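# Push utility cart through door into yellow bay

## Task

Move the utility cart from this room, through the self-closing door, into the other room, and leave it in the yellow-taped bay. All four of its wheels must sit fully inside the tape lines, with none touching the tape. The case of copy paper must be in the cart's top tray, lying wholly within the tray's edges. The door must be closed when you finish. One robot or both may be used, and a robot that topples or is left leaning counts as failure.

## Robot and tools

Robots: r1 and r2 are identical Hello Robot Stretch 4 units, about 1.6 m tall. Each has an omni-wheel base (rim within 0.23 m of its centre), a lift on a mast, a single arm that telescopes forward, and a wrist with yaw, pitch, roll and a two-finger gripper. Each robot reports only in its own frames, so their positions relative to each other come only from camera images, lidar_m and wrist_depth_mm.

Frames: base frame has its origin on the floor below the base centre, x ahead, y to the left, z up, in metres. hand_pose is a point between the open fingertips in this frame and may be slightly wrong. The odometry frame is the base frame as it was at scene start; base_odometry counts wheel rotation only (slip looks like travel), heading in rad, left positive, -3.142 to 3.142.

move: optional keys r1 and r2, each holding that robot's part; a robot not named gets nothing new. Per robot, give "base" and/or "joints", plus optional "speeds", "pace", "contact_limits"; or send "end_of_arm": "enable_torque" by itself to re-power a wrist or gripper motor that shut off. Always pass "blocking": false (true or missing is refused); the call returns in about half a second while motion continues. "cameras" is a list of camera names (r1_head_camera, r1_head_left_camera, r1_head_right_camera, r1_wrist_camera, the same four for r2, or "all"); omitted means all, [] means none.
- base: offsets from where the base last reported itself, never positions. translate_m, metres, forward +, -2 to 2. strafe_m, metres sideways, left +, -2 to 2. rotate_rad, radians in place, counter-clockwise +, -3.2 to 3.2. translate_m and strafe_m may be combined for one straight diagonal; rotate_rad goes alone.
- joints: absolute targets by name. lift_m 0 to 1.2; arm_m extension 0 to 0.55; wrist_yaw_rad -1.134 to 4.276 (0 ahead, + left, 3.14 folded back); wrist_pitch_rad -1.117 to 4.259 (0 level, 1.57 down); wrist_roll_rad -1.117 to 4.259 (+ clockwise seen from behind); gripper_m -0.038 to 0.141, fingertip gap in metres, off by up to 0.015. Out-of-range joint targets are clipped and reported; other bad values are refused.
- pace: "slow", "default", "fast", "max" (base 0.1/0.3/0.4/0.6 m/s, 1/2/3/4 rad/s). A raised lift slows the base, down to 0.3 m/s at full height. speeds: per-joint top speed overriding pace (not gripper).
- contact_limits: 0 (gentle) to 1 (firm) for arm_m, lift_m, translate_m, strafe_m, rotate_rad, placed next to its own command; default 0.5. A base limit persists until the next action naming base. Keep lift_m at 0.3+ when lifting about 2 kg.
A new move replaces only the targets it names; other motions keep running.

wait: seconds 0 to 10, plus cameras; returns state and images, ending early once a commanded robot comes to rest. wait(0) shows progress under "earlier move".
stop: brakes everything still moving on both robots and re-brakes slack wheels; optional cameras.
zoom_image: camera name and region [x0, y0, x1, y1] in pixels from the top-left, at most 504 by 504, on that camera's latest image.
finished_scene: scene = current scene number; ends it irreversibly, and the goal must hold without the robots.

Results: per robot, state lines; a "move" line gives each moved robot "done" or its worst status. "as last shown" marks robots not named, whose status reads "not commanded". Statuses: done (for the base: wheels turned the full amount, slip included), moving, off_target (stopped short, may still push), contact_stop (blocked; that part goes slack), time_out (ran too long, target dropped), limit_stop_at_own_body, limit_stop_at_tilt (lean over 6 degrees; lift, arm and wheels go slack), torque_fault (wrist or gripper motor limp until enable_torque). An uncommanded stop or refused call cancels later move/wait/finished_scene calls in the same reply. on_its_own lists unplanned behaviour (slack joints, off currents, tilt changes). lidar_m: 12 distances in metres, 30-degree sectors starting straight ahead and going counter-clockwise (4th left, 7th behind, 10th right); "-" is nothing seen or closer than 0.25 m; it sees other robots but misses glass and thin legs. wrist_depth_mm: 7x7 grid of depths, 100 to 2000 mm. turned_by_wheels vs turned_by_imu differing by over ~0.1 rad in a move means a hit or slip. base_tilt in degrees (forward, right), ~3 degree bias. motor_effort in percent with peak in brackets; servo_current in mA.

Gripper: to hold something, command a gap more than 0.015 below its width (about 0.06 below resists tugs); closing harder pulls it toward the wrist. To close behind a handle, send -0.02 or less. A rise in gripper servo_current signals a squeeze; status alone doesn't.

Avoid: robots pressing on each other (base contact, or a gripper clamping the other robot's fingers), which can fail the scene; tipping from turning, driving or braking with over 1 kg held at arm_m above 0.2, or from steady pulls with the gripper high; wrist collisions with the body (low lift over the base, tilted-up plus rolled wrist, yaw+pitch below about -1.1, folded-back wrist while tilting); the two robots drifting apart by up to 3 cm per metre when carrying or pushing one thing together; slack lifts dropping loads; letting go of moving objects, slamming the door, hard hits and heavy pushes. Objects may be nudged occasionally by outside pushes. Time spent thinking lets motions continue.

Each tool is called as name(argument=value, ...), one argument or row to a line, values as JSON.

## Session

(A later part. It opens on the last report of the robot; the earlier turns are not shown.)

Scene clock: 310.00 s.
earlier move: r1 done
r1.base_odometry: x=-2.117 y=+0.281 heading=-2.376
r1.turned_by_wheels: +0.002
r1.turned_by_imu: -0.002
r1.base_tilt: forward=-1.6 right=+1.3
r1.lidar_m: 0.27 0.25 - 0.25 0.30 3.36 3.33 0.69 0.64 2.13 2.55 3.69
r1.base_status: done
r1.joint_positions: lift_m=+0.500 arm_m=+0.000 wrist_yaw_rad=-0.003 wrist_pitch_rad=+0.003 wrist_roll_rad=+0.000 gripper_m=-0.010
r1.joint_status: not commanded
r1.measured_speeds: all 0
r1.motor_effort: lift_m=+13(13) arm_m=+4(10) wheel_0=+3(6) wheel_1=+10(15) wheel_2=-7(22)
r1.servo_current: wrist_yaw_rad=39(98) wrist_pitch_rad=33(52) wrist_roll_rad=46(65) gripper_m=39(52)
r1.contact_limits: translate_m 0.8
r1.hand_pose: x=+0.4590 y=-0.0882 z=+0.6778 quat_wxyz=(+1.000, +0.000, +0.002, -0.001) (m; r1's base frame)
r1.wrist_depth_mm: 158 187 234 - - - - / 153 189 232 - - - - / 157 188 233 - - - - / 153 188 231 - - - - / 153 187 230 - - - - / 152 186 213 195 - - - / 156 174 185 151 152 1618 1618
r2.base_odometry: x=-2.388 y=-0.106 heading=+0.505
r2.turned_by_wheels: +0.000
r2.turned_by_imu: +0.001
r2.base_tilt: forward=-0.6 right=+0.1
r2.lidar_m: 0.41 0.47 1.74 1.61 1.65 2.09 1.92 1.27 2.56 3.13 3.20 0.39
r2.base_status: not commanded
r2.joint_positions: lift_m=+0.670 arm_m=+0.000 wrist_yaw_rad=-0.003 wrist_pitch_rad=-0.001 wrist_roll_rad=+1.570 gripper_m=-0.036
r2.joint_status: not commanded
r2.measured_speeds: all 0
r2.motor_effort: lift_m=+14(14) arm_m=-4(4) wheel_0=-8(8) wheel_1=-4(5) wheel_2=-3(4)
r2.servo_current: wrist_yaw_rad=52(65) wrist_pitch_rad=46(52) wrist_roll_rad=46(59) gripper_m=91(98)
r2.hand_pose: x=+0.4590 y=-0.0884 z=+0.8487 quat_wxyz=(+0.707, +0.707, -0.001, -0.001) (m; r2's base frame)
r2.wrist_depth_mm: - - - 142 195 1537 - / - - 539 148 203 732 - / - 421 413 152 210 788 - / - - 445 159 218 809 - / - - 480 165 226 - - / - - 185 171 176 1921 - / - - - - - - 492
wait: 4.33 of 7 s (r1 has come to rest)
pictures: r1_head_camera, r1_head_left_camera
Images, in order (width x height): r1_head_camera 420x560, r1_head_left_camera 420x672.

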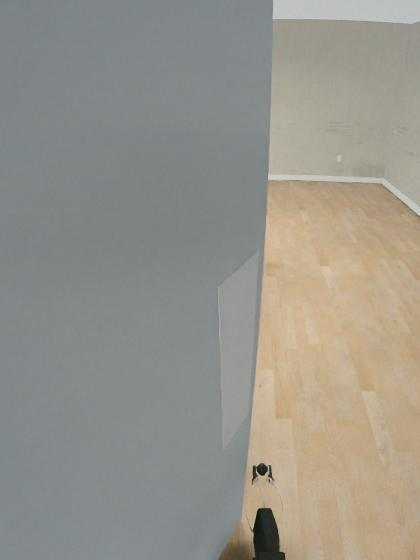

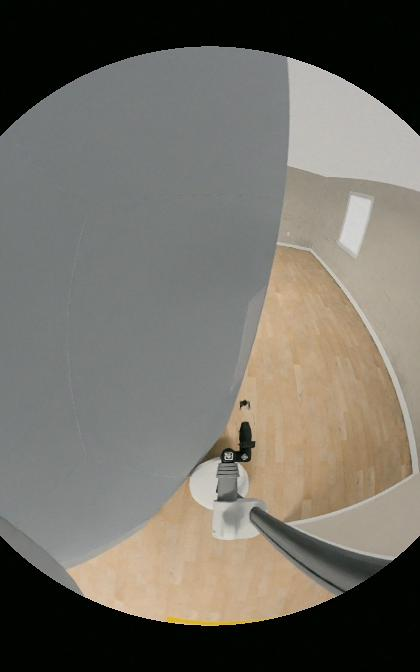

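move(
  r1={"base":{"translate_m":0.4,"strafe_m":0.1},"pace":"slow","contact_limits":{"translate_m":0.8}},
  blocking=false,
  cameras=[],
)

wait(
  seconds=7,
  cameras=[],
)

move(
  r1={"base":{"translate_m":0.1,"strafe_m":0.25},"pace":"slow","contact_limits":{"strafe_m":0.7}},
  blocking=false,
  cameras=[],
)

wait(
  seconds=7,
  cameras=["r1_head_left_camera","r1_head_right_camera","r2_head_right_camera"],
)

Scene clock: 322.77 s.
move: r1 moving
r1.base_odometry: x=-2.124 y=+0.270 heading=-2.375
r1.turned_by_wheels: +0.001
r1.turned_by_imu: +0.001
r1.base_tilt: forward=-1.6 right=+1.3
r1.lidar_m: 0.27 0.25 - 0.25 0.30 3.37 3.34 0.67 0.65 2.23 2.56 3.69
r1.base_status: translate_m moving; strafe_m moving
r1.joint_positions: lift_m=+0.500 arm_m=+0.000 wrist_yaw_rad=-0.003 wrist_pitch_rad=+0.003 wrist_roll_rad=+0.000 gripper_m=-0.010
r1.joint_status: not commanded
r1.measured_speeds: translate_m=+0.048 strafe_m=+0.012 rotate_rad=+0.001 lift_m=+0.000 arm_m=+0.000 wrist_yaw_rad=+0.000 wrist_pitch_rad=+0.000 wrist_roll_rad=+0.000
r1.motor_effort: lift_m=+13(13) arm_m=+4(5) wheel_0=+5(6) wheel_1=+16(16) wheel_2=-11(13)
r1.servo_current: wrist_yaw_rad=59(59) wrist_pitch_rad=39(46) wrist_roll_rad=52(65) gripper_m=39(52)
r1.contact_limits: translate_m 0.8
r1.hand_pose: x=+0.4590 y=-0.0882 z=+0.6778 quat_wxyz=(+1.000, +0.000, +0.002, -0.001) (m; r1's base frame)
r1.wrist_depth_mm: 160 193 238 - - - - / 157 193 238 - - - - / 161 199 239 - - - - / 157 193 238 - - - - / 156 193 236 - - - - / 156 190 218 194 - - - / 159 179 180 180 152 1576 1618
r2: as last shown
r2.turned_by_imu: +0.000
r2.base_tilt: forward=-0.7 right=+0.0
r2.lidar_m: 0.41 0.47 1.73 1.60 1.64 2.09 1.89 1.26 2.58 3.11 3.19 0.41
r2.motor_effort: lift_m=+13(14) arm_m=-4(4) wheel_0=-7(8) wheel_1=-4(4) wheel_2=-4(4)
r2.servo_current: wrist_yaw_rad=52(59) wrist_pitch_rad=39(46) wrist_roll_rad=59(59) gripper_m=91(91)
r2.wrist_depth_mm: - - - 142 195 1537 - / - - 539 147 202 723 - / - 421 413 153 210 788 - / - - 445 159 217 831 - / - - 480 165 227 - - / - - 185 171 177 1921 - / - - - - - - 488
pictures: none
No camera images: "cameras" was empty.

Scene clock: 327.63 s.
earlier move: r1 done
r1.base_odometry: x=-2.336 y=-0.068 heading=-2.376
r1.turned_by_wheels: +0.000
r1.turned_by_imu: +0.001
r1.base_tilt: forward=-1.6 right=+1.2
r1.lidar_m: 1.29 0.25 0.25 - 0.25 0.39 3.75 0.98 1.18 2.53 2.68 3.85
r1.base_status: done
r1.joint_positions: lift_m=+0.500 arm_m=+0.000 wrist_yaw_rad=-0.003 wrist_pitch_rad=+0.003 wrist_roll_rad=+0.000 gripper_m=-0.010
r1.joint_status: not commanded
r1.measured_speeds: all 0
r1.motor_effort: lift_m=+13(13) arm_m=+4(5) wheel_0=+1(6) wheel_1=+8(16) wheel_2=-4(13)
r1.servo_current: wrist_yaw_rad=52(72) wrist_pitch_rad=33(52) wrist_roll_rad=39(72) gripper_m=39(52)
r1.contact_limits: translate_m 0.8
r1.hand_pose: x=+0.4590 y=-0.0882 z=+0.6778 quat_wxyz=(+1.000, +0.000, +0.002, -0.001) (m; r1's base frame)
r1.wrist_depth_mm: - - - - - - - / 831 - - - - - - / 866 - 1661 - - - - / - - - - - - - / - - - - - - - / - - 189 195 - - - / 1618 1138 180 181 152 1576 1618
r2.base_odometry: x=-2.388 y=-0.106 heading=+0.505
r2.turned_by_wheels: +0.000
r2.turned_by_imu: +0.001
r2.base_tilt: forward=-0.7 right=+0.1
r2.lidar_m: 0.41 0.46 1.72 1.60 1.65 2.08 1.77 1.01 1.00 3.13 3.22 0.37
r2.base_status: not commanded
r2.joint_positions: lift_m=+0.670 arm_m=+0.000 wrist_yaw_rad=-0.003 wrist_pitch_rad=-0.001 wrist_roll_rad=+1.570 gripper_m=-0.036
r2.joint_status: not commanded
r2.measured_speeds: all 0
r2.motor_effort: lift_m=+14(14) arm_m=-4(4) wheel_0=-8(8) wheel_1=-4(4) wheel_2=-3(4)
r2.servo_current: wrist_yaw_rad=52(59) wrist_pitch_rad=39(46) wrist_roll_rad=46(59) gripper_m=91(98)
r2.hand_pose: x=+0.4590 y=-0.0884 z=+0.8487 quat_wxyz=(+0.707, +0.707, -0.001, -0.001) (m; r2's base frame)
r2.wrist_depth_mm: - - - 142 195 1499 - / - - 535 148 202 723 - / - 421 415 152 210 798 - / - - 449 159 217 820 - / - - 480 166 226 - - / - - 185 171 176 1921 - / - - - - - - 492
wait: 4.87 of 7 s (r1 has come to rest)
pictures: none
No camera images: "cameras" was empty.

Scene clock: 328.13 s.
move: r1 moving
r1.base_odometry: x=-2.331 y=-0.080 heading=-2.376
r1.turned_by_wheels: +0.000
r1.turned_by_imu: +0.000
r1.base_tilt: forward=-1.6 right=+1.3
r1.lidar_m: 1.24 0.25 0.25 - 0.25 0.35 3.77 0.99 1.18 2.53 2.70 3.89
r1.base_status: translate_m moving; strafe_m moving
r1.joint_positions: lift_m=+0.500 arm_m=+0.000 wrist_yaw_rad=-0.003 wrist_pitch_rad=+0.003 wrist_roll_rad=+0.000 gripper_m=-0.010
r1.joint_status: not commanded
r1.measured_speeds: translate_m=+0.018 strafe_m=+0.045 rotate_rad=+0.000 lift_m=+0.000 arm_m=+0.000 wrist_yaw_rad=+0.000 wrist_pitch_rad=+0.000 wrist_roll_rad=+0.000
r1.motor_effort: lift_m=+13(13) arm_m=+4(5) wheel_0=-9(9) wheel_1=+13(14) wheel_2=-7(7)
r1.servo_current: wrist_yaw_rad=46(65) wrist_pitch_rad=39(46) wrist_roll_rad=26(59) gripper_m=46(52)
r1.contact_limits: strafe_m 0.7
r1.hand_pose: x=+0.4590 y=-0.0882 z=+0.6778 quat_wxyz=(+1.000, +0.000, +0.002, -0.001) (m; r1's base frame)
r1.wrist_depth_mm: - - - - - - - / 820 - - - - - - / 854 - 1708 - - - - / - - - - - - - / - - - - - - - / - - 189 195 - - - / 1661 1138 180 180 152 1537 1618
r2: as last shown
r2.turned_by_imu: +0.000
r2.base_tilt: forward=-0.7 right=+0.0
r2.lidar_m: 0.41 0.48 1.70 1.59 1.66 2.12 1.74 1.00 2.77 3.13 3.19 0.40
r2.motor_effort: lift_m=+13(14) arm_m=-3(4) wheel_0=-7(8) wheel_1=-4(4) wheel_2=-3(4)
r2.servo_current: wrist_yaw_rad=39(52) wrist_pitch_rad=39(46) wrist_roll_rad=52(59) gripper_m=91(91)
r2.wrist_depth_mm: - - - 141 195 1499 - / - - 535 148 202 732 - / - 421 413 152 210 798 - / - - 442 159 217 820 - / - - 484 166 226 - - / - - 185 171 176 1983 - / - - - - - - 492
pictures: none
No camera images: "cameras" was empty.

Scene clock: 331.60 s.
earlier move: r1 done
r1.base_odometry: x=-2.235 y=-0.317 heading=-2.376
r1.turned_by_wheels: +0.000
r1.turned_by_imu: +0.002
r1.base_tilt: forward=-1.5 right=+1.3
r1.lidar_m: 0.94 0.95 0.25 - 0.25 0.25 0.61 1.23 1.34 2.75 2.95 4.28
r1.base_status: done
r1.joint_positions: lift_m=+0.500 arm_m=+0.000 wrist_yaw_rad=-0.003 wrist_pitch_rad=+0.003 wrist_roll_rad=+0.000 gripper_m=-0.010
r1.joint_status: not commanded
r1.measured_speeds: all 0
r1.motor_effort: lift_m=+13(13) arm_m=+4(5) wheel_0=-7(12) wheel_1=+6(14) wheel_2=-1(7)
r1.servo_current: wrist_yaw_rad=65(78) wrist_pitch_rad=33(52) wrist_roll_rad=46(72) gripper_m=39(52)
r1.contact_limits: strafe_m 0.7
r1.hand_pose: x=+0.4590 y=-0.0882 z=+0.6778 quat_wxyz=(+1.000, +0.000, +0.002, -0.001) (m; r1's base frame)
r1.wrist_depth_mm: - 768 - - - - - / - 699 - - - - - / - 809 1537 1576 - - - / - - - - - - - / - - - 1576 - - - / - - 190 194 - - - / 1756 1661 171 151 152 1537 1576
r2.base_odometry: x=-2.388 y=-0.106 heading=+0.505
r2.turned_by_wheels: +0.000
r2.turned_by_imu: +0.000
r2.base_tilt: forward=-0.7 right=+0.0
r2.lidar_m: 0.42 0.45 1.73 1.60 1.67 2.11 0.98 0.78 2.58 3.12 3.18 0.42
r2.base_status: not commanded
r2.joint_positions: lift_m=+0.670 arm_m=+0.000 wrist_yaw_rad=-0.003 wrist_pitch_rad=-0.001 wrist_roll_rad=+1.570 gripper_m=-0.036
r2.joint_status: not commanded
r2.measured_speeds: all 0
r2.motor_effort: lift_m=+14(14) arm_m=-4(4) wheel_0=-8(8) wheel_1=-4(5) wheel_2=-3(4)
r2.servo_current: wrist_yaw_rad=52(65) wrist_pitch_rad=33(46) wrist_roll_rad=46(65) gripper_m=91(98)
r2.hand_pose: x=+0.4590 y=-0.0884 z=+0.8487 quat_wxyz=(+0.707, +0.707, -0.001, -0.001) (m; r2's base frame)
r2.wrist_depth_mm: - - - 142 195 1537 - / - - 530 148 203 723 - / - 424 418 152 210 788 - / - - 442 159 218 809 - / - - 480 165 227 - - / - - 185 171 176 1983 - / - - - - - - 488
wait: 3.47 of 7 s (r1 has come to rest)
pictures: r1_head_left_camera, r1_head_right_camera, r2_head_right_camera
Images, in order (width x height): r1_head_left_camera 420x672, r1_head_right_camera 420x672, r2_head_right_camera 420x672.

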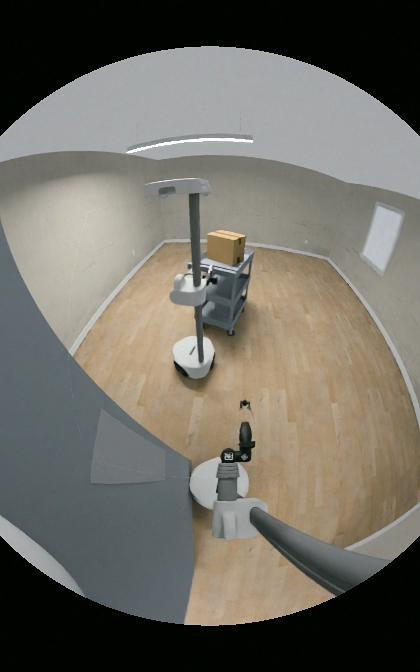

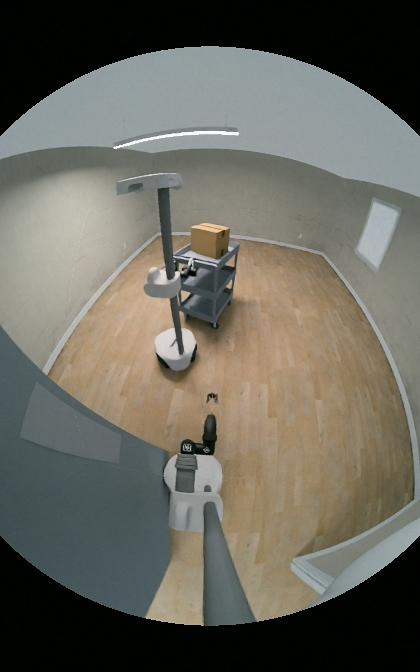

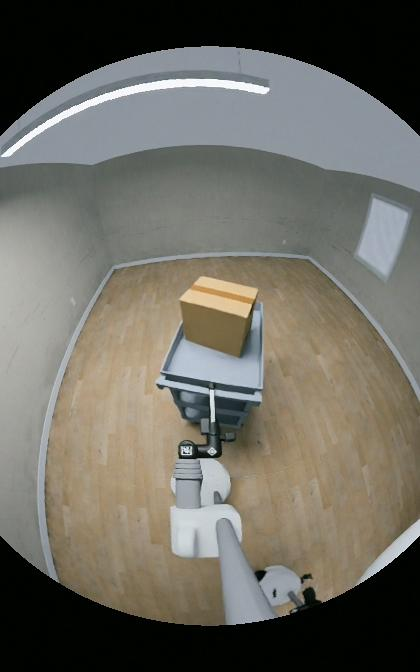

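move(
  r1={"base":{"translate_m":0.06,"strafe_m":0.15},"pace":"slow","contact_limits":{"strafe_m":0.7}},
  blocking=false,
  cameras=[],
)

wait(
  seconds=5,
  cameras=["r1_head_left_camera","r1_head_right_camera"],
)

Scene clock: 340.13 s.
move: r1 moving
r1.base_odometry: x=-2.230 y=-0.329 heading=-2.376
r1.turned_by_wheels: +0.000
r1.turned_by_imu: +0.000
r1.base_tilt: forward=-1.6 right=+1.3
r1.lidar_m: 0.92 0.97 0.25 - 0.25 0.26 0.57 1.26 1.32 2.77 2.96 4.30
r1.base_status: translate_m moving; strafe_m moving
r1.joint_positions: lift_m=+0.500 arm_m=+0.000 wrist_yaw_rad=-0.003 wrist_pitch_rad=+0.003 wrist_roll_rad=+0.000 gripper_m=-0.010
r1.joint_status: not commanded
r1.measured_speeds: translate_m=+0.019 strafe_m=+0.046 rotate_rad=-0.002 lift_m=+0.000 arm_m=+0.000 wrist_yaw_rad=+0.000 wrist_pitch_rad=+0.000 wrist_roll_rad=+0.000
r1.motor_effort: lift_m=+13(13) arm_m=+5(5) wheel_0=-7(11) wheel_1=+10(14) wheel_2=-2(3)
r1.servo_current: wrist_yaw_rad=59(59) wrist_pitch_rad=39(52) wrist_roll_rad=52(52) gripper_m=39(46)
r1.contact_limits: strafe_m 0.7
r1.hand_pose: x=+0.4590 y=-0.0882 z=+0.6778 quat_wxyz=(+1.000, +0.000, +0.002, -0.001) (m; r1's base frame)
r1.wrist_depth_mm: - 788 - - - - - / - 707 - - - - - / - - 1576 1618 - - - / - - - - - - - / - - - 1808 - - - / - - 190 193 - - - / 1708 1661 180 151 153 1537 1576
r2: as last shown
r2.base_tilt: forward=-0.7 right=+0.1
r2.lidar_m: 0.43 0.48 1.74 1.59 1.66 2.12 0.96 0.77 2.60 3.12 3.20 0.40
r2.motor_effort: lift_m=+13(14) arm_m=-4(4) wheel_0=-7(8) wheel_1=-4(4) wheel_2=-3(4)
r2.servo_current: wrist_yaw_rad=46(65) wrist_pitch_rad=39(46) wrist_roll_rad=52(59) gripper_m=91(91)
r2.wrist_depth_mm: - - - 142 195 1464 - / - - 539 147 202 732 - / - 421 413 152 209 798 - / - - 442 159 217 820 - / - - 480 166 227 - - / - - 186 172 176 1921 - / - - - - - - 492
pictures: none
No camera images: "cameras" was empty.

Scene clock: 341.27 s.
earlier move: r1 contact_stop
r1.base_odometry: x=-2.224 y=-0.351 heading=-2.363
r1.turned_by_wheels: +0.012
r1.turned_by_imu: +0.030
r1.base_tilt: forward=-1.6 right=+1.2
r1.lidar_m: 0.94 0.95 0.25 - 0.25 0.27 0.65 1.25 1.41 2.78 3.04 4.46
r1.base_status: translate_m contact_stop (by the wheels' count: +0.016 of +0.060); strafe_m contact_stop (by the wheels' count: +0.031 of +0.150)
r1.joint_positions: lift_m=+0.500 arm_m=+0.000 wrist_yaw_rad=-0.003 wrist_pitch_rad=+0.003 wrist_roll_rad=+0.000 gripper_m=-0.010
r1.joint_status: not commanded
r1.measured_speeds: translate_m=+0.000 strafe_m=+0.000 rotate_rad=-0.001 lift_m=+0.000 arm_m=+0.000 wrist_yaw_rad=+0.000 wrist_pitch_rad=+0.000 wrist_roll_rad=+0.000
r1.on_its_own: the wheels are slack since a contact_stop
r1.motor_effort: lift_m=+13(14) arm_m=+4(5) wheel_0=+0(29) wheel_1=+0(32) wheel_2=+0(4)
r1.servo_current: wrist_yaw_rad=46(65) wrist_pitch_rad=46(52) wrist_roll_rad=72(72) gripper_m=39(46)
r1.contact_limits: strafe_m 0.7
r1.hand_pose: x=+0.4590 y=-0.0881 z=+0.6777 quat_wxyz=(+1.000, +0.000, +0.002, -0.001) (m; r1's base frame)
r1.wrist_depth_mm: - - - - - - - / - 715 - - - - - / - - 1060 1499 - - - / - - 809 - - - - / - - 798 1983 - - - / - - 759 195 - - - / 1756 1661 180 151 152 1537 1576
r2.base_odometry: x=-2.388 y=-0.106 heading=+0.505
r2.turned_by_wheels: +0.000
r2.turned_by_imu: +0.000
r2.base_tilt: forward=-0.7 right=+0.1
r2.lidar_m: 0.43 0.45 1.74 1.61 1.62 2.12 0.97 0.74 2.60 3.12 3.20 0.41
r2.base_status: not commanded
r2.joint_positions: lift_m=+0.670 arm_m=+0.000 wrist_yaw_rad=-0.003 wrist_pitch_rad=-0.001 wrist_roll_rad=+1.570 gripper_m=-0.036
r2.joint_status: not commanded
r2.measured_speeds: all 0
r2.motor_effort: lift_m=+14(14) arm_m=-4(4) wheel_0=-8(8) wheel_1=-4(4) wheel_2=-3(4)
r2.servo_current: wrist_yaw_rad=46(65) wrist_pitch_rad=39(46) wrist_roll_rad=46(59) gripper_m=85(98)
r2.hand_pose: x=+0.4590 y=-0.0884 z=+0.8487 quat_wxyz=(+0.707, +0.707, -0.001, -0.001) (m; r2's base frame)
r2.wrist_depth_mm: - - - 142 195 1499 - / - - 535 148 202 723 - / - 418 415 152 208 798 - / - - 449 159 217 820 - / - - 480 165 226 - - / - - 185 171 176 1983 - / - - - - - - 492
wait: 1.13 of 5 s (r1 has come to rest)
pictures: r1_head_left_camera, r1_head_right_camera
Images, in order (width x height): r1_head_left_camera 420x672, r1_head_right_camera 420x672.

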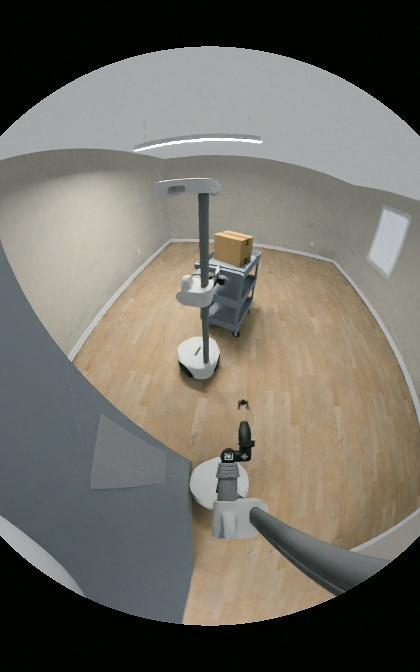

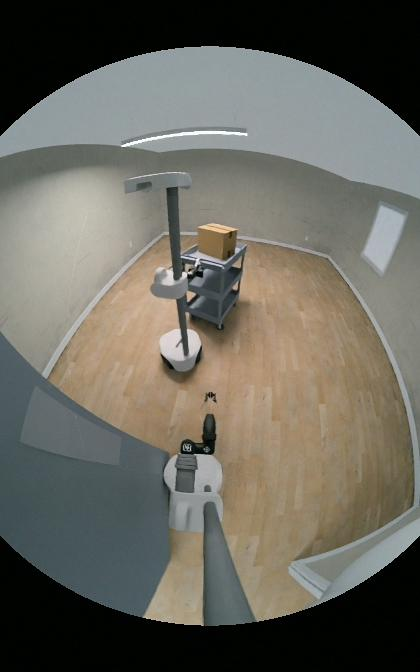

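move(
  r1={"base":{"strafe_m":0.005},"joints":{"wrist_pitch_rad":1.5}},
  r2={"base":{"strafe_m":-0.45},"pace":"slow"},
  blocking=false,
  cameras=[],
)

wait(
  seconds=2,
  cameras=[],
)

wait(
  seconds=5,
  cameras=["r2_head_left_camera","r2_head_right_camera","r1_head_right_camera"],
)

Scene clock: 354.70 s.
move: r1 moving; r2 moving
r1.base_odometry: x=-2.222 y=-0.354 heading=-2.363
r1.turned_by_wheels: +0.001
r1.turned_by_imu: +0.000
r1.base_tilt: forward=-1.6 right=+1.3
r1.lidar_m: 0.91 0.98 0.25 - 0.25 0.27 0.65 1.24 1.38 2.80 3.01 4.48
r1.base_status: strafe_m moving
r1.joint_positions: lift_m=+0.500 arm_m=+0.000 wrist_yaw_rad=-0.002 wrist_pitch_rad=+0.583 wrist_roll_rad=+0.000 gripper_m=-0.010
r1.joint_status: wrist_pitch_rad moving
r1.measured_speeds: translate_m=+0.000 strafe_m=+0.000 rotate_rad=+0.000 lift_m=+0.000 arm_m=+0.000 wrist_yaw_rad=+0.000 wrist_pitch_rad=+1.819 wrist_roll_rad=+0.000
r1.motor_effort: lift_m=+14(14) arm_m=+4(4) wheel_0=-26(26) wheel_1=+29(29) wheel_2=+3(3)
r1.servo_current: wrist_yaw_rad=65(72) wrist_pitch_rad=65(104) wrist_roll_rad=39(59) gripper_m=39(52)
r1.hand_pose: x=+0.4115 y=-0.0880 z=+0.5199 quat_wxyz=(+0.958, +0.000, +0.287, -0.001) (m; r1's base frame)
r1.wrist_depth_mm: - - 715 1281 - - - / - - 778 - - - - / 1863 1808 1078 1537 1661 1756 1661 / 1336 991 904 1366 1336 1281 1281 / 1098 931 904 1060 1042 1060 1042 / 917 917 878 202 878 878 866 / 788 778 180 181 153 788 778
r2.base_odometry: x=-2.381 y=-0.119 heading=+0.505
r2.turned_by_wheels: +0.000
r2.turned_by_imu: +0.001
r2.base_tilt: forward=-0.7 right=+0.0
r2.lidar_m: 0.43 0.48 1.73 1.61 1.65 2.12 0.96 0.79 2.58 3.11 3.17 0.40
r2.base_status: strafe_m moving
r2.joint_positions: lift_m=+0.670 arm_m=+0.000 wrist_yaw_rad=+0.001 wrist_pitch_rad=-0.001 wrist_roll_rad=+1.570 gripper_m=-0.036
r2.joint_status: not commanded
r2.measured_speeds: translate_m=+0.000 strafe_m=-0.056 rotate_rad=+0.000 lift_m=+0.000 arm_m=+0.000 wrist_yaw_rad=+0.016 wrist_pitch_rad=+0.000 wrist_roll_rad=+0.000
r2.motor_effort: lift_m=+13(14) arm_m=-4(4) wheel_0=+14(14) wheel_1=-5(10) wheel_2=+0(4)
r2.servo_current: wrist_yaw_rad=46(59) wrist_pitch_rad=39(46) wrist_roll_rad=33(59) gripper_m=91(98)
r2.hand_pose: x=+0.4594 y=-0.0873 z=+0.8487 quat_wxyz=(+0.707, +0.707, +0.000, +0.000) (m; r2's base frame)
r2.wrist_depth_mm: - - - 139 193 1397 - / - - 508 145 200 - - / - 424 410 150 208 788 - / - 459 442 157 216 798 - / - - 484 164 224 - - / - - 186 170 176 1983 - / - - - - - - 492
pictures: none
No camera images: "cameras" was empty.

Scene clock: 355.67 s.
earlier move: r1 done; r2 moving
r1.base_odometry: x=-2.222 y=-0.354 heading=-2.363
r1.turned_by_wheels: +0.000
r1.turned_by_imu: +0.000
r1.base_tilt: forward=-1.6 right=+1.3
r1.lidar_m: 0.89 0.99 0.25 - 0.25 0.27 0.64 1.26 1.40 2.78 3.02 4.47
r1.base_status: done
r1.joint_positions: lift_m=+0.500 arm_m=+0.000 wrist_yaw_rad=-0.002 wrist_pitch_rad=+1.498 wrist_roll_rad=+0.000 gripper_m=-0.010
r1.joint_status: all done
r1.measured_speeds: all 0
r1.motor_effort: lift_m=+14(14) arm_m=+4(4) wheel_0=-25(26) wheel_1=+29(30) wheel_2=+2(3)
r1.servo_current: wrist_yaw_rad=46(72) wrist_pitch_rad=33(104) wrist_roll_rad=52(65) gripper_m=46(52)
r1.hand_pose: x=+0.1916 y=-0.0875 z=+0.3910 quat_wxyz=(+0.732, +0.001, +0.681, -0.001) (m; r1's base frame)
r1.wrist_depth_mm: 627 634 640 627 627 634 621 / 621 627 627 621 621 621 627 / 621 615 621 627 621 615 621 / 615 615 615 615 615 609 609 / 615 609 433 615 615 609 615 / 466 404 392 195 603 609 603 / 410 394 180 185 161 597 597
r2.base_odometry: x=-2.338 y=-0.197 heading=+0.505
r2.turned_by_wheels: +0.000
r2.turned_by_imu: +0.001
r2.base_tilt: forward=-0.7 right=+0.0
r2.lidar_m: 0.39 0.41 1.81 1.72 1.76 2.13 0.91 0.89 2.63 3.03 3.10 0.43
r2.base_status: strafe_m moving
r2.joint_positions: lift_m=+0.670 arm_m=+0.000 wrist_yaw_rad=+0.007 wrist_pitch_rad=-0.001 wrist_roll_rad=+1.570 gripper_m=-0.036
r2.joint_status: not commanded
r2.measured_speeds: translate_m=-0.001 strafe_m=-0.099 rotate_rad=+0.006 lift_m=+0.000 arm_m=+0.000 wrist_yaw_rad=+0.000 wrist_pitch_rad=+0.000 wrist_roll_rad=+0.000
r2.motor_effort: lift_m=+13(14) arm_m=-4(4) wheel_0=+14(17) wheel_1=-4(10) wheel_2=+0(4)
r2.servo_current: wrist_yaw_rad=59(59) wrist_pitch_rad=39(46) wrist_roll_rad=46(65) gripper_m=85(98)
r2.hand_pose: x=+0.4599 y=-0.0855 z=+0.8487 quat_wxyz=(+0.707, +0.707, +0.002, +0.003) (m; r2's base frame)
r2.wrist_depth_mm: - - - 154 208 1708 1182 / - - - 212 212 788 - / - 530 427 160 217 798 - / - 449 439 164 223 809 - / - - 466 167 228 831 - / - - 186 171 178 - - / - - - - 236 - 517
wait: 0.97 of 2 s (r1 has come to rest)
pictures: none
No camera images: "cameras" was empty.

Scene clock: 359.87 s.
earlier move: r2 done
r1.base_odometry: x=-2.222 y=-0.354 heading=-2.363
r1.turned_by_wheels: +0.000
r1.turned_by_imu: +0.000
r1.base_tilt: forward=-1.6 right=+1.3
r1.lidar_m: 0.86 2.51 0.25 - 0.25 0.26 0.61 1.26 1.42 2.80 3.02 0.88
r1.base_status: done
r1.joint_positions: lift_m=+0.500 arm_m=+0.000 wrist_yaw_rad=-0.002 wrist_pitch_rad=+1.498 wrist_roll_rad=+0.000 gripper_m=-0.010
r1.joint_status: all done
r1.measured_speeds: all 0
r1.motor_effort: lift_m=+14(14) arm_m=+4(4) wheel_0=-24(26) wheel_1=+30(30) wheel_2=+2(3)
r1.servo_current: wrist_yaw_rad=46(72) wrist_pitch_rad=39(104) wrist_roll_rad=33(65) gripper_m=46(52)
r1.hand_pose: x=+0.1916 y=-0.0875 z=+0.3910 quat_wxyz=(+0.732, +0.001, +0.681, -0.001) (m; r1's base frame)
r1.wrist_depth_mm: 634 634 634 634 634 627 634 / 621 627 621 627 627 634 627 / 621 621 621 615 615 621 621 / 615 615 615 615 615 615 615 / 609 609 430 603 609 609 609 / 462 402 394 195 609 603 603 / 413 394 180 185 161 603 603
r2.base_odometry: x=-2.170 y=-0.500 heading=+0.505
r2.turned_by_wheels: +0.000
r2.turned_by_imu: +0.003
r2.base_tilt: forward=-0.7 right=+0.1
r2.lidar_m: 0.32 0.30 2.21 2.05 2.10 0.99 0.82 2.09 2.56 2.67 2.76 0.45
r2.base_status: done
r2.joint_positions: lift_m=+0.670 arm_m=+0.000 wrist_yaw_rad=+0.007 wrist_pitch_rad=-0.001 wrist_roll_rad=+1.570 gripper_m=-0.036
r2.joint_status: not commanded
r2.measured_speeds: all 0
r2.motor_effort: lift_m=+14(14) arm_m=-3(4) wheel_0=+7(17) wheel_1=-3(10) wheel_2=+2(4)
r2.servo_current: wrist_yaw_rad=59(65) wrist_pitch_rad=39(46) wrist_roll_rad=39(65) gripper_m=91(98)
r2.hand_pose: x=+0.4599 y=-0.0855 z=+0.8487 quat_wxyz=(+0.707, +0.707, +0.002, +0.003) (m; r2's base frame)
r2.wrist_depth_mm: - - - 254 - 1661 1182 / - - - 290 306 317 317 / - - - 211 281 1808 1281 / - - - 200 260 1808 - / - - 449 185 241 809 - / - 439 187 171 177 798 - / - 418 421 - 216 - -
wait: 4.20 of 5 s (r2 has come to rest)
pictures: r1_head_right_camera, r2_head_left_camera, r2_head_right_camera
Images, in order (width x height): r1_head_right_camera 420x672, r2_head_left_camera 420x672, r2_head_right_camera 420x672.

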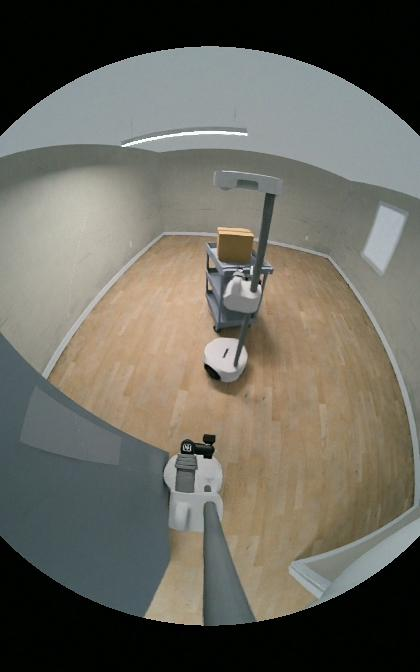

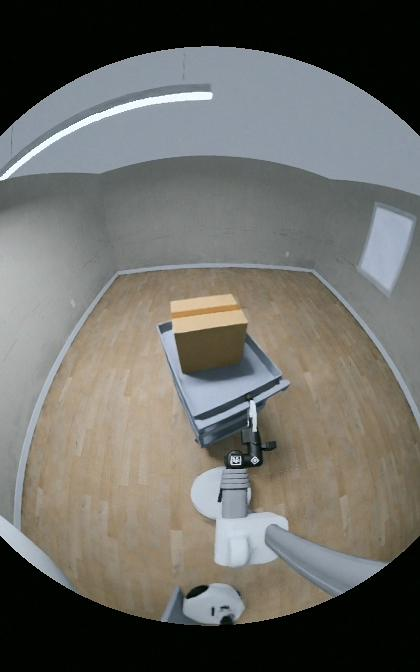

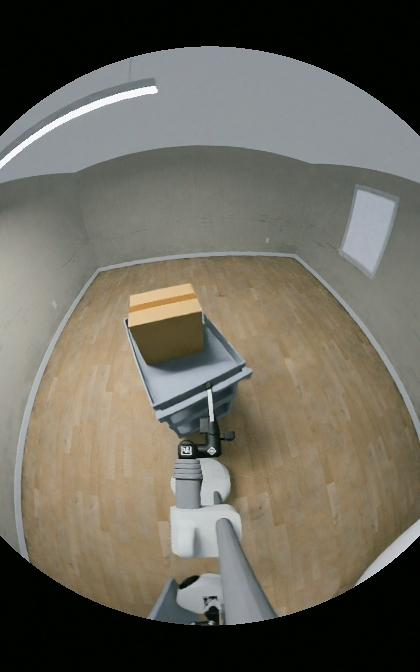

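move(
  r2={"base":{"rotate_rad":0.45},"pace":"slow"},
  blocking=false,
  cameras=[],
)

wait(
  seconds=3,
  cameras=[],
)

move(
  r2={"base":{"translate_m":-0.22,"strafe_m":-0.55},"pace":"slow"},
  blocking=false,
  cameras=[],
)

wait(
  seconds=8,
  cameras=["r2_head_left_camera","r2_head_right_camera","r1_head_right_camera"],
)

Scene clock: 369.03 s.
move: r2 moving
r1: as last shown
r1.lidar_m: 0.84 2.54 0.25 - 0.25 0.25 0.65 1.26 1.40 2.80 3.03 0.87
r1.motor_effort: lift_m=+14(14) arm_m=+4(4) wheel_0=-24(25) wheel_1=+30(30) wheel_2=+2(2)
r1.servo_current: wrist_yaw_rad=46(65) wrist_pitch_rad=46(46) wrist_roll_rad=52(65) gripper_m=46(46)
r1.wrist_depth_mm: 627 634 634 634 634 621 634 / 634 627 621 621 634 621 621 / 621 621 621 621 615 621 615 / 615 615 621 615 615 621 615 / 609 615 427 621 603 609 615 / 462 402 397 194 609 603 609 / 407 394 180 185 161 603 609
r2.base_odometry: x=-2.170 y=-0.500 heading=+0.628
r2.turned_by_wheels: +0.123
r2.turned_by_imu: +0.118
r2.base_tilt: forward=-0.7 right=+0.1
r2.lidar_m: 0.34 0.32 2.11 2.05 2.16 0.96 0.82 2.11 2.76 2.69 2.82 0.46
r2.base_status: rotate_rad moving
r2.joint_positions: lift_m=+0.670 arm_m=+0.000 wrist_yaw_rad=-0.016 wrist_pitch_rad=-0.001 wrist_roll_rad=+1.570 gripper_m=-0.036
r2.joint_status: not commanded
r2.measured_speeds: translate_m=+0.002 strafe_m=+0.000 rotate_rad=+0.483 lift_m=+0.000 arm_m=+0.000 wrist_yaw_rad=-0.046 wrist_pitch_rad=+0.000 wrist_roll_rad=+0.000
r2.motor_effort: lift_m=+14(14) arm_m=-3(4) wheel_0=-15(15) wheel_1=-9(10) wheel_2=-19(19)
r2.servo_current: wrist_yaw_rad=85(85) wrist_pitch_rad=39(46) wrist_roll_rad=46(59) gripper_m=91(91)
r2.hand_pose: x=+0.4578 y=-0.0921 z=+0.8487 quat_wxyz=(+0.707, +0.707, -0.006, -0.006) (m; r2's base frame)
r2.wrist_depth_mm: - - - 249 - 1576 1118 / - - - 220 294 317 319 / - - - 206 271 1708 508 / - - - 192 254 1983 - / - - 445 181 236 820 - / - 436 184 168 178 - - / - 424 421 - 213 - -
pictures: none
No camera images: "cameras" was empty.

Scene clock: 370.17 s.
earlier move: r2 done
r1.base_odometry: x=-2.222 y=-0.354 heading=-2.363
r1.turned_by_wheels: +0.000
r1.turned_by_imu: +0.000
r1.base_tilt: forward=-1.5 right=+1.3
r1.lidar_m: 0.83 2.53 0.25 - 0.25 0.26 0.65 1.26 1.38 2.78 3.03 0.87
r1.base_status: not commanded
r1.joint_positions: lift_m=+0.500 arm_m=+0.000 wrist_yaw_rad=-0.002 wrist_pitch_rad=+1.498 wrist_roll_rad=+0.000 gripper_m=-0.010
r1.joint_status: not commanded
r1.measured_speeds: all 0
r1.motor_effort: lift_m=+14(14) arm_m=+4(4) wheel_0=-25(25) wheel_1=+30(30) wheel_2=+2(2)
r1.servo_current: wrist_yaw_rad=59(72) wrist_pitch_rad=39(46) wrist_roll_rad=52(65) gripper_m=46(46)
r1.hand_pose: x=+0.1916 y=-0.0875 z=+0.3910 quat_wxyz=(+0.732, +0.001, +0.681, -0.001) (m; r1's base frame)
r1.wrist_depth_mm: 634 634 634 634 627 634 627 / 634 627 627 627 627 621 627 / 627 621 615 615 615 621 627 / 615 621 609 621 615 615 615 / 615 609 427 615 609 609 609 / 459 399 397 194 615 609 609 / 407 392 180 186 161 609 597
r2.base_odometry: x=-2.170 y=-0.500 heading=+0.954
r2.turned_by_wheels: +0.326
r2.turned_by_imu: +0.311
r2.base_tilt: forward=-0.7 right=+0.1
r2.lidar_m: 0.42 0.48 2.03 2.09 2.15 0.80 2.12 2.41 2.66 2.71 3.29 0.39
r2.base_status: done
r2.joint_positions: lift_m=+0.670 arm_m=+0.000 wrist_yaw_rad=-0.009 wrist_pitch_rad=-0.001 wrist_roll_rad=+1.570 gripper_m=-0.036
r2.joint_status: not commanded
r2.measured_speeds: all 0
r2.motor_effort: lift_m=+14(14) arm_m=+4(4) wheel_0=-6(18) wheel_1=-3(11) wheel_2=-7(22)
r2.servo_current: wrist_yaw_rad=65(98) wrist_pitch_rad=39(46) wrist_roll_rad=52(59) gripper_m=98(98)
r2.hand_pose: x=+0.4584 y=-0.0901 z=+0.8487 quat_wxyz=(+0.707, +0.707, -0.004, -0.003) (m; r2's base frame)
r2.wrist_depth_mm: - - - 141 195 1618 - / - - 544 146 201 768 - / - 418 413 151 208 788 - / - 459 442 158 216 788 - / - - 480 164 226 - - / - - 186 170 170 - - / - - - - - - 492
wait: 1.13 of 3 s (r2 has come to rest)
pictures: none
No camera images: "cameras" was empty.

Scene clock: 370.67 s.
move: r2 moving
r1: as last shown
r1.base_tilt: forward=-1.6 right=+1.3
r1.lidar_m: 0.83 2.51 0.25 - 0.25 0.27 0.66 1.27 1.41 2.78 3.03 0.85
r1.motor_effort: lift_m=+14(14) arm_m=+4(4) wheel_0=-24(25) wheel_1=+30(30) wheel_2=+2(2)
r1.servo_current: wrist_yaw_rad=39(59) wrist_pitch_rad=52(52) wrist_roll_rad=26(52) gripper_m=46(46)
r1.wrist_depth_mm: 640 627 634 634 634 627 634 / 621 627 627 621 627 627 627 / 627 627 615 615 621 621 615 / 615 615 621 615 621 615 621 / 609 609 430 609 609 609 609 / 455 399 394 193 603 603 603 / 410 394 180 185 161 597 597
r2.base_odometry: x=-2.163 y=-0.510 heading=+0.954
r2.turned_by_wheels: +0.001
r2.turned_by_imu: +0.001
r2.base_tilt: forward=-0.6 right=+0.1
r2.lidar_m: 0.41 0.46 2.05 2.06 2.14 0.81 2.07 2.39 2.68 2.69 3.26 0.40
r2.base_status: translate_m moving; strafe_m moving
r2.joint_positions: lift_m=+0.670 arm_m=+0.000 wrist_yaw_rad=-0.001 wrist_pitch_rad=-0.001 wrist_roll_rad=+1.570 gripper_m=-0.036
r2.joint_status: not commanded
r2.measured_speeds: translate_m=-0.018 strafe_m=-0.045 rotate_rad=+0.004 lift_m=+0.000 arm_m=+0.000 wrist_yaw_rad=+0.023 wrist_pitch_rad=+0.000 wrist_roll_rad=+0.000
r2.motor_effort: lift_m=+14(14) arm_m=+4(4) wheel_0=+6(7) wheel_1=-8(10) wheel_2=+10(10)
r2.servo_current: wrist_yaw_rad=46(65) wrist_pitch_rad=39(46) wrist_roll_rad=59(59) gripper_m=91(91)
r2.hand_pose: x=+0.4592 y=-0.0877 z=+0.8487 quat_wxyz=(+0.707, +0.707, -0.001, +0.000) (m; r2's base frame)
r2.wrist_depth_mm: - - - 139 191 1499 - / - - 508 144 198 - - / - 421 413 149 207 798 - / - 459 445 157 215 798 - / - - 484 164 225 - - / - - 186 170 178 1921 - / - - - - - - 492
pictures: none
No camera images: "cameras" was empty.

Scene clock: 377.37 s.
earlier move: r2 done
r1.base_odometry: x=-2.222 y=-0.354 heading=-2.363
r1.turned_by_wheels: +0.000
r1.turned_by_imu: +0.000
r1.base_tilt: forward=-1.6 right=+1.3
r1.lidar_m: 1.40 2.54 0.25 - 0.25 0.25 0.62 1.25 1.39 2.79 1.11 1.04
r1.base_status: not commanded
r1.joint_positions: lift_m=+0.500 arm_m=+0.000 wrist_yaw_rad=-0.002 wrist_pitch_rad=+1.498 wrist_roll_rad=+0.000 gripper_m=-0.010
r1.joint_status: not commanded
r1.measured_speeds: all 0
r1.motor_effort: lift_m=+14(14) arm_m=+4(4) wheel_0=-24(25) wheel_1=+29(30) wheel_2=+2(2)
r1.servo_current: wrist_yaw_rad=39(72) wrist_pitch_rad=52(52) wrist_roll_rad=59(72) gripper_m=33(52)
r1.hand_pose: x=+0.1916 y=-0.0875 z=+0.3910 quat_wxyz=(+0.732, +0.001, +0.681, -0.001) (m; r1's base frame)
r1.wrist_depth_mm: 634 634 634 634 634 634 634 / 627 627 627 627 634 627 634 / 627 615 627 621 621 621 621 / 615 615 615 615 615 621 615 / 603 615 430 603 615 609 603 / 459 399 397 194 603 603 615 / 410 394 180 184 161 603 603
r2.base_odometry: x=-1.848 y=-0.997 heading=+0.955
r2.turned_by_wheels: +0.001
r2.turned_by_imu: +0.003
r2.base_tilt: forward=-0.7 right=+0.1
r2.lidar_m: 0.26 0.26 2.63 2.68 1.02 1.18 1.92 2.32 2.08 2.12 2.57 0.49
r2.base_status: done
r2.joint_positions: lift_m=+0.670 arm_m=+0.000 wrist_yaw_rad=+0.006 wrist_pitch_rad=-0.001 wrist_roll_rad=+1.570 gripper_m=-0.036
r2.joint_status: not commanded
r2.measured_speeds: all 0
r2.motor_effort: lift_m=+14(14) arm_m=+4(4) wheel_0=+8(16) wheel_1=-5(10) wheel_2=+11(15)
r2.servo_current: wrist_yaw_rad=52(65) wrist_pitch_rad=39(46) wrist_roll_rad=59(65) gripper_m=85(98)
r2.hand_pose: x=+0.4598 y=-0.0856 z=+0.8487 quat_wxyz=(+0.707, +0.707, +0.002, +0.002) (m; r2's base frame)
r2.wrist_depth_mm: - - - - - 1708 1205 / - - - 312 - 1708 1205 / - - - 317 349 351 394 / - - - 220 298 1756 1336 / - - - 188 253 1756 512 / - - 189 167 176 1661 - / - 399 404 - 202 - -
wait: 6.70 of 8 s (r2 has come to rest)
pictures: r1_head_right_camera, r2_head_left_camera, r2_head_right_camera
Images, in order (width x height): r1_head_right_camera 420x672, r2_head_left_camera 420x672, r2_head_right_camera 420x672.

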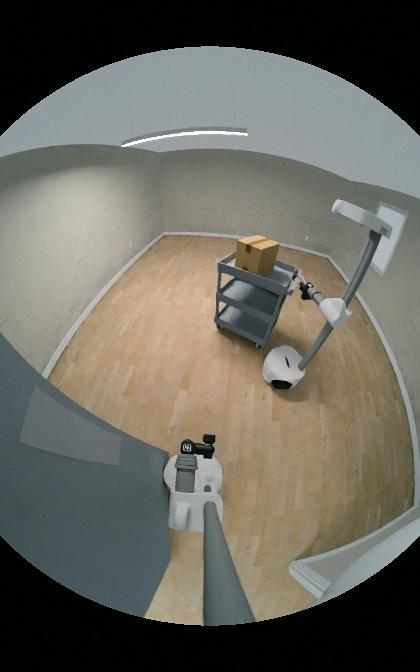

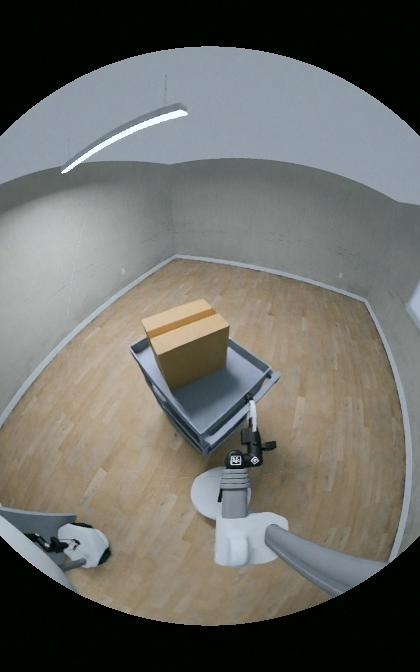

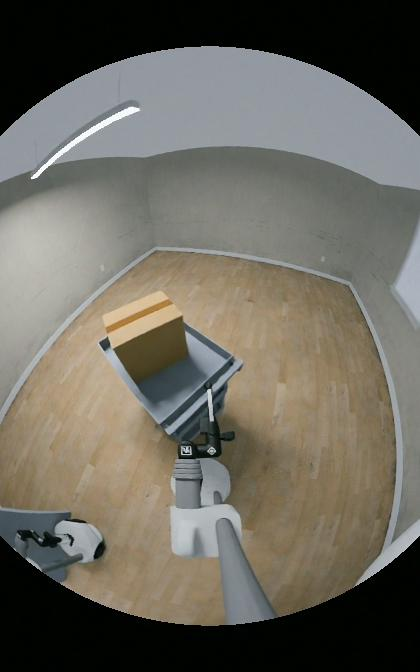

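move(
  r2={"base":{"rotate_rad":-0.4},"pace":"slow"},
  blocking=false,
  cameras=[],
)

wait(
  seconds=3,
  cameras=["r2_head_left_camera","r2_head_right_camera","r1_head_right_camera"],
)

Scene clock: 394.57 s.
move: r2 moving
r1: as last shown
r1.lidar_m: 1.38 2.52 0.25 - 0.25 0.27 0.62 1.26 1.37 2.79 1.09 1.03
r1.motor_effort: lift_m=+14(14) arm_m=+4(4) wheel_0=-25(25) wheel_1=+29(30) wheel_2=+2(2)
r1.servo_current: wrist_yaw_rad=46(72) wrist_pitch_rad=39(52) wrist_roll_rad=65(65) gripper_m=46(52)
r1.wrist_depth_mm: 634 634 634 627 634 640 627 / 627 627 615 627 621 627 634 / 627 621 621 627 615 621 621 / 609 621 615 609 615 615 621 / 615 615 433 609 609 603 609 / 462 399 399 194 603 609 609 / 413 392 180 185 161 597 597
r2.base_odometry: x=-1.848 y=-0.996 heading=+0.831
r2.turned_by_wheels: -0.124
r2.turned_by_imu: -0.119
r2.base_tilt: forward=-0.7 right=+0.0
r2.lidar_m: 0.25 0.25 0.83 2.63 1.01 1.06 1.93 2.19 2.12 2.10 2.39 0.54
r2.base_status: rotate_rad moving
r2.joint_positions: lift_m=+0.670 arm_m=+0.000 wrist_yaw_rad=+0.024 wrist_pitch_rad=-0.001 wrist_roll_rad=+1.570 gripper_m=-0.036
r2.joint_status: not commanded
r2.measured_speeds: translate_m=+0.000 strafe_m=-0.001 rotate_rad=-0.486 lift_m=+0.000 arm_m=+0.000 wrist_yaw_rad=+0.025 wrist_pitch_rad=+0.000 wrist_roll_rad=+0.000
r2.motor_effort: lift_m=+14(14) arm_m=+3(4) wheel_0=+20(22) wheel_1=+9(9) wheel_2=+21(22)
r2.servo_current: wrist_yaw_rad=143(143) wrist_pitch_rad=39(46) wrist_roll_rad=39(52) gripper_m=91(91)
r2.hand_pose: x=+0.4613 y=-0.0804 z=+0.8487 quat_wxyz=(+0.707, +0.707, +0.008, +0.009) (m; r2's base frame)
r2.wrist_depth_mm: - - - - - 1756 1182 / - - - - - 1756 1205 / - - - 324 364 1537 1138 / - - - 286 327 1708 1255 / - - - 194 260 1808 496 / - - - 168 178 1808 574 / - 399 399 - 208 - -
pictures: none
No camera images: "cameras" was empty.

Scene clock: 395.80 s.
earlier move: r2 done
r1.base_odometry: x=-2.222 y=-0.354 heading=-2.363
r1.turned_by_wheels: +0.000
r1.turned_by_imu: +0.000
r1.base_tilt: forward=-1.6 right=+1.3
r1.lidar_m: 1.59 2.54 0.25 - 0.25 0.25 0.62 1.26 1.40 2.79 1.05 1.00
r1.base_status: not commanded
r1.joint_positions: lift_m=+0.500 arm_m=+0.000 wrist_yaw_rad=-0.002 wrist_pitch_rad=+1.498 wrist_roll_rad=+0.000 gripper_m=-0.010
r1.joint_status: not commanded
r1.measured_speeds: all 0
r1.motor_effort: lift_m=+14(14) arm_m=+4(4) wheel_0=-24(25) wheel_1=+30(30) wheel_2=+2(2)
r1.servo_current: wrist_yaw_rad=33(72) wrist_pitch_rad=46(52) wrist_roll_rad=46(72) gripper_m=39(52)
r1.hand_pose: x=+0.1916 y=-0.0875 z=+0.3910 quat_wxyz=(+0.732, +0.001, +0.681, -0.001) (m; r1's base frame)
r1.wrist_depth_mm: 634 627 634 634 634 634 627 / 627 627 627 627 634 621 627 / 621 615 621 615 621 615 615 / 615 615 621 615 615 615 615 / 615 603 430 609 603 609 603 / 459 399 394 195 603 603 603 / 410 394 180 184 161 609 597
r2.base_odometry: x=-1.848 y=-0.997 heading=+0.556
r2.turned_by_wheels: -0.275
r2.turned_by_imu: -0.211
r2.base_tilt: forward=-0.7 right=+0.1
r2.lidar_m: 0.25 0.26 2.76 2.64 1.28 0.97 1.94 1.99 2.21 2.11 2.18 0.50
r2.base_status: done
r2.joint_positions: lift_m=+0.670 arm_m=+0.000 wrist_yaw_rad=+0.002 wrist_pitch_rad=-0.001 wrist_roll_rad=+1.571 gripper_m=-0.036
r2.joint_status: not commanded
r2.measured_speeds: all 0
r2.motor_effort: lift_m=+14(14) arm_m=+7(9) wheel_0=+2(27) wheel_1=+1(21) wheel_2=+5(23)
r2.servo_current: wrist_yaw_rad=46(241) wrist_pitch_rad=39(46) wrist_roll_rad=46(59) gripper_m=91(98)
r2.hand_pose: x=+0.4593 y=-0.0868 z=+0.8487 quat_wxyz=(+0.707, +0.707, +0.000, +0.001) (m; r2's base frame)
r2.wrist_depth_mm: - - - - - 1756 1182 / - - - - - 1756 1205 / - - - 325 351 355 355 / - - - 278 304 1661 1281 / - - - 186 254 1756 496 / - - 185 162 178 1756 574 / - 402 399 - 202 - -
wait: 1.23 of 3 s (r2 has come to rest)
pictures: r1_head_right_camera, r2_head_left_camera, r2_head_right_camera
Images, in order (width x height): r1_head_right_camera 420x672, r2_head_left_camera 420x672, r2_head_right_camera 420x672.

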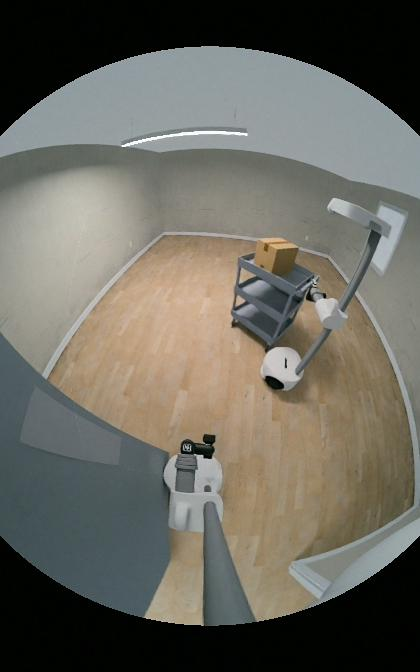

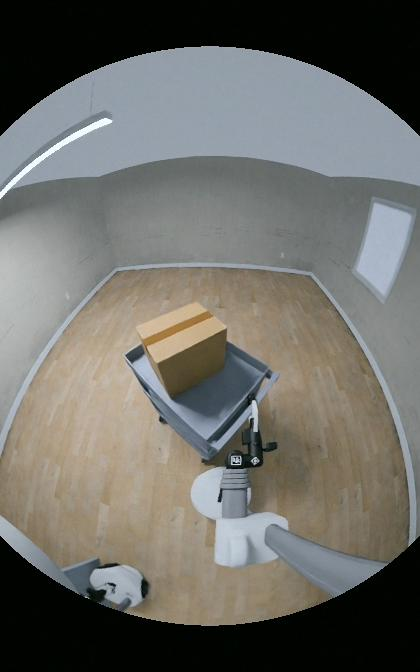

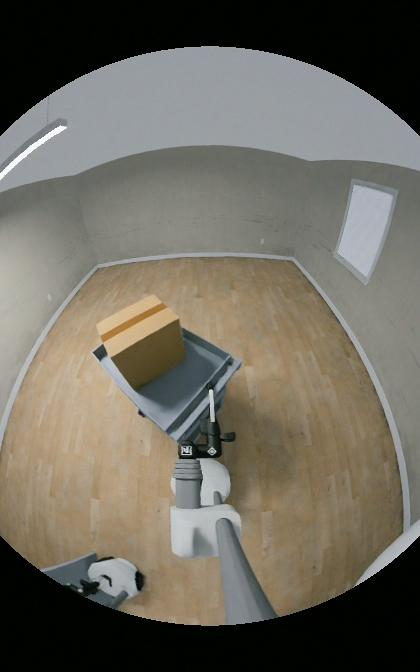

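move(
  r2={"base":{"translate_m":-0.45,"strafe_m":0.08},"pace":"slow"},
  blocking=false,
  cameras=[],
)

wait(
  seconds=7,
  cameras=["r2_head_left_camera","r2_head_right_camera","r1_head_right_camera"],
)

Scene clock: 401.67 s.
move: r2 moving
r1: as last shown
r1.lidar_m: 1.59 2.54 0.25 - 0.25 0.26 0.61 1.26 1.41 2.79 1.07 0.98
r1.motor_effort: lift_m=+14(14) arm_m=+4(4) wheel_0=-25(25) wheel_1=+29(30) wheel_2=+2(2)
r1.servo_current: wrist_yaw_rad=39(65) wrist_pitch_rad=46(46) wrist_roll_rad=52(59) gripper_m=46(46)
r1.wrist_depth_mm: 634 634 634 627 634 634 627 / 627 627 627 627 627 634 621 / 627 615 621 627 615 627 615 / 615 621 621 609 615 615 615 / 609 609 430 609 615 615 609 / 462 402 392 194 609 603 603 / 407 394 180 185 161 603 603
r2.base_odometry: x=-1.860 y=-1.001 heading=+0.556
r2.turned_by_wheels: +0.000
r2.turned_by_imu: +0.000
r2.base_tilt: forward=-0.7 right=+0.1
r2.lidar_m: 0.25 0.26 2.77 2.62 1.26 0.97 1.90 1.98 2.21 2.11 2.22 0.50
r2.base_status: translate_m moving; strafe_m moving
r2.joint_positions: lift_m=+0.670 arm_m=+0.000 wrist_yaw_rad=+0.002 wrist_pitch_rad=-0.001 wrist_roll_rad=+1.571 gripper_m=-0.036
r2.joint_status: not commanded
r2.measured_speeds: translate_m=-0.048 strafe_m=+0.008 rotate_rad=+0.002 lift_m=+0.000 arm_m=+0.000 wrist_yaw_rad=+0.000 wrist_pitch_rad=+0.000 wrist_roll_rad=+0.000
r2.motor_effort: lift_m=+14(14) arm_m=+4(7) wheel_0=-7(12) wheel_1=-7(8) wheel_2=+12(12)
r2.servo_current: wrist_yaw_rad=52(59) wrist_pitch_rad=46(46) wrist_roll_rad=39(59) gripper_m=91(91)
r2.hand_pose: x=+0.4594 y=-0.0868 z=+0.8487 quat_wxyz=(+0.707, +0.707, +0.000, +0.001) (m; r2's base frame)
r2.wrist_depth_mm: - - - - - 1756 1205 / - - - 319 - 1808 1205 / - - - 320 351 353 357 / - - - 274 298 1863 1281 / - - - 185 252 1756 492 / - - 185 167 177 1808 - / - 397 402 - 202 - -
pictures: none
No camera images: "cameras" was empty.

Scene clock: 407.00 s.
earlier move: r2 done
r1.base_odometry: x=-2.222 y=-0.354 heading=-2.363
r1.turned_by_wheels: +0.000
r1.turned_by_imu: +0.000
r1.base_tilt: forward=-1.6 right=+1.3
r1.lidar_m: 4.93 2.51 0.25 - 0.25 0.27 0.62 1.26 1.39 2.80 0.62 0.66
r1.base_status: not commanded
r1.joint_positions: lift_m=+0.500 arm_m=+0.000 wrist_yaw_rad=-0.002 wrist_pitch_rad=+1.498 wrist_roll_rad=+0.000 gripper_m=-0.010
r1.joint_status: not commanded
r1.measured_speeds: all 0
r1.motor_effort: lift_m=+14(14) arm_m=+4(4) wheel_0=-25(25) wheel_1=+30(30) wheel_2=+2(2)
r1.servo_current: wrist_yaw_rad=46(72) wrist_pitch_rad=46(52) wrist_roll_rad=52(72) gripper_m=39(52)
r1.hand_pose: x=+0.1916 y=-0.0875 z=+0.3910 quat_wxyz=(+0.732, +0.001, +0.681, -0.001) (m; r1's base frame)
r1.wrist_depth_mm: 627 627 634 634 640 627 530 / 627 627 627 627 621 627 609 / 621 621 621 621 621 621 615 / 609 615 621 615 615 615 615 / 609 603 427 615 609 609 609 / 462 399 397 194 603 597 609 / 410 394 180 185 161 603 597
r2.base_odometry: x=-2.273 y=-1.166 heading=+0.555
r2.turned_by_wheels: -0.001
r2.turned_by_imu: +0.000
r2.base_tilt: forward=-0.7 right=+0.1
r2.lidar_m: 0.42 0.53 2.68 2.55 0.60 0.65 1.49 1.51 2.08 2.19 2.30 0.37
r2.base_status: done
r2.joint_positions: lift_m=+0.670 arm_m=+0.000 wrist_yaw_rad=-0.002 wrist_pitch_rad=-0.001 wrist_roll_rad=+1.571 gripper_m=-0.036
r2.joint_status: not commanded
r2.measured_speeds: all 0
r2.motor_effort: lift_m=+14(15) arm_m=-3(7) wheel_0=-8(14) wheel_1=-5(9) wheel_2=+4(16)
r2.servo_current: wrist_yaw_rad=46(59) wrist_pitch_rad=39(52) wrist_roll_rad=52(65) gripper_m=91(98)
r2.hand_pose: x=+0.4591 y=-0.0879 z=+0.8487 quat_wxyz=(+0.707, +0.707, -0.001, +0.000) (m; r2's base frame)
r2.wrist_depth_mm: - 430 394 109 163 668 - / - 375 364 119 175 - - / - 430 407 128 189 - - / - - 473 139 204 - - / - - 549 152 223 1921 - / - - 186 171 176 1661 496 / - - - - - 1983 1255
wait: 5.33 of 7 s (r2 has come to rest)
pictures: r1_head_right_camera, r2_head_left_camera, r2_head_right_camera
Images, in order (width x height): r1_head_right_camera 420x672, r2_head_left_camera 420x672, r2_head_right_camera 420x672.

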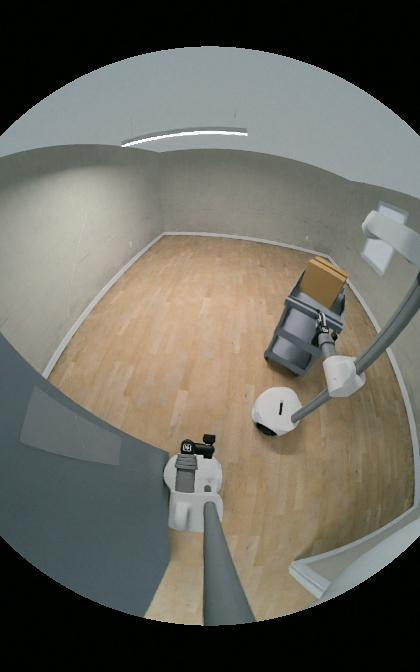

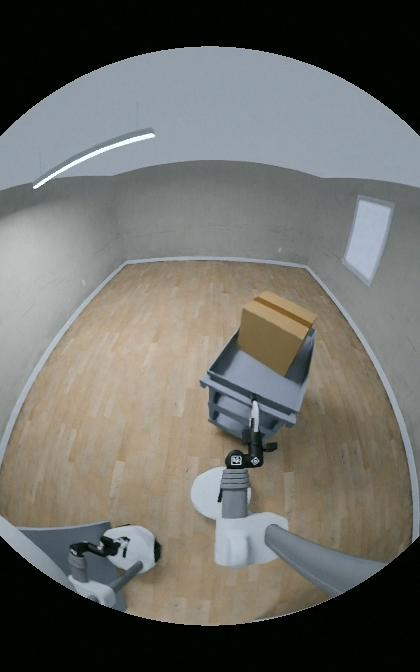

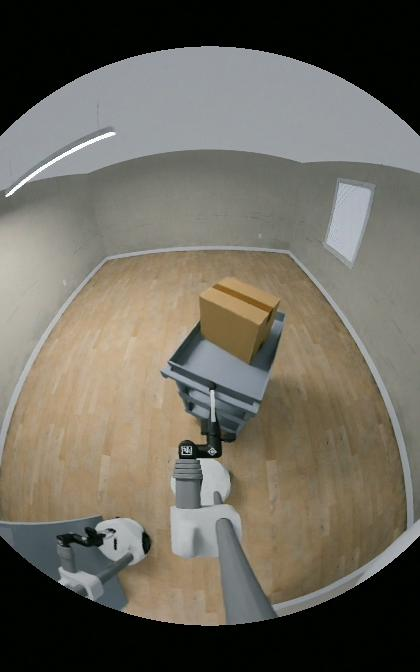

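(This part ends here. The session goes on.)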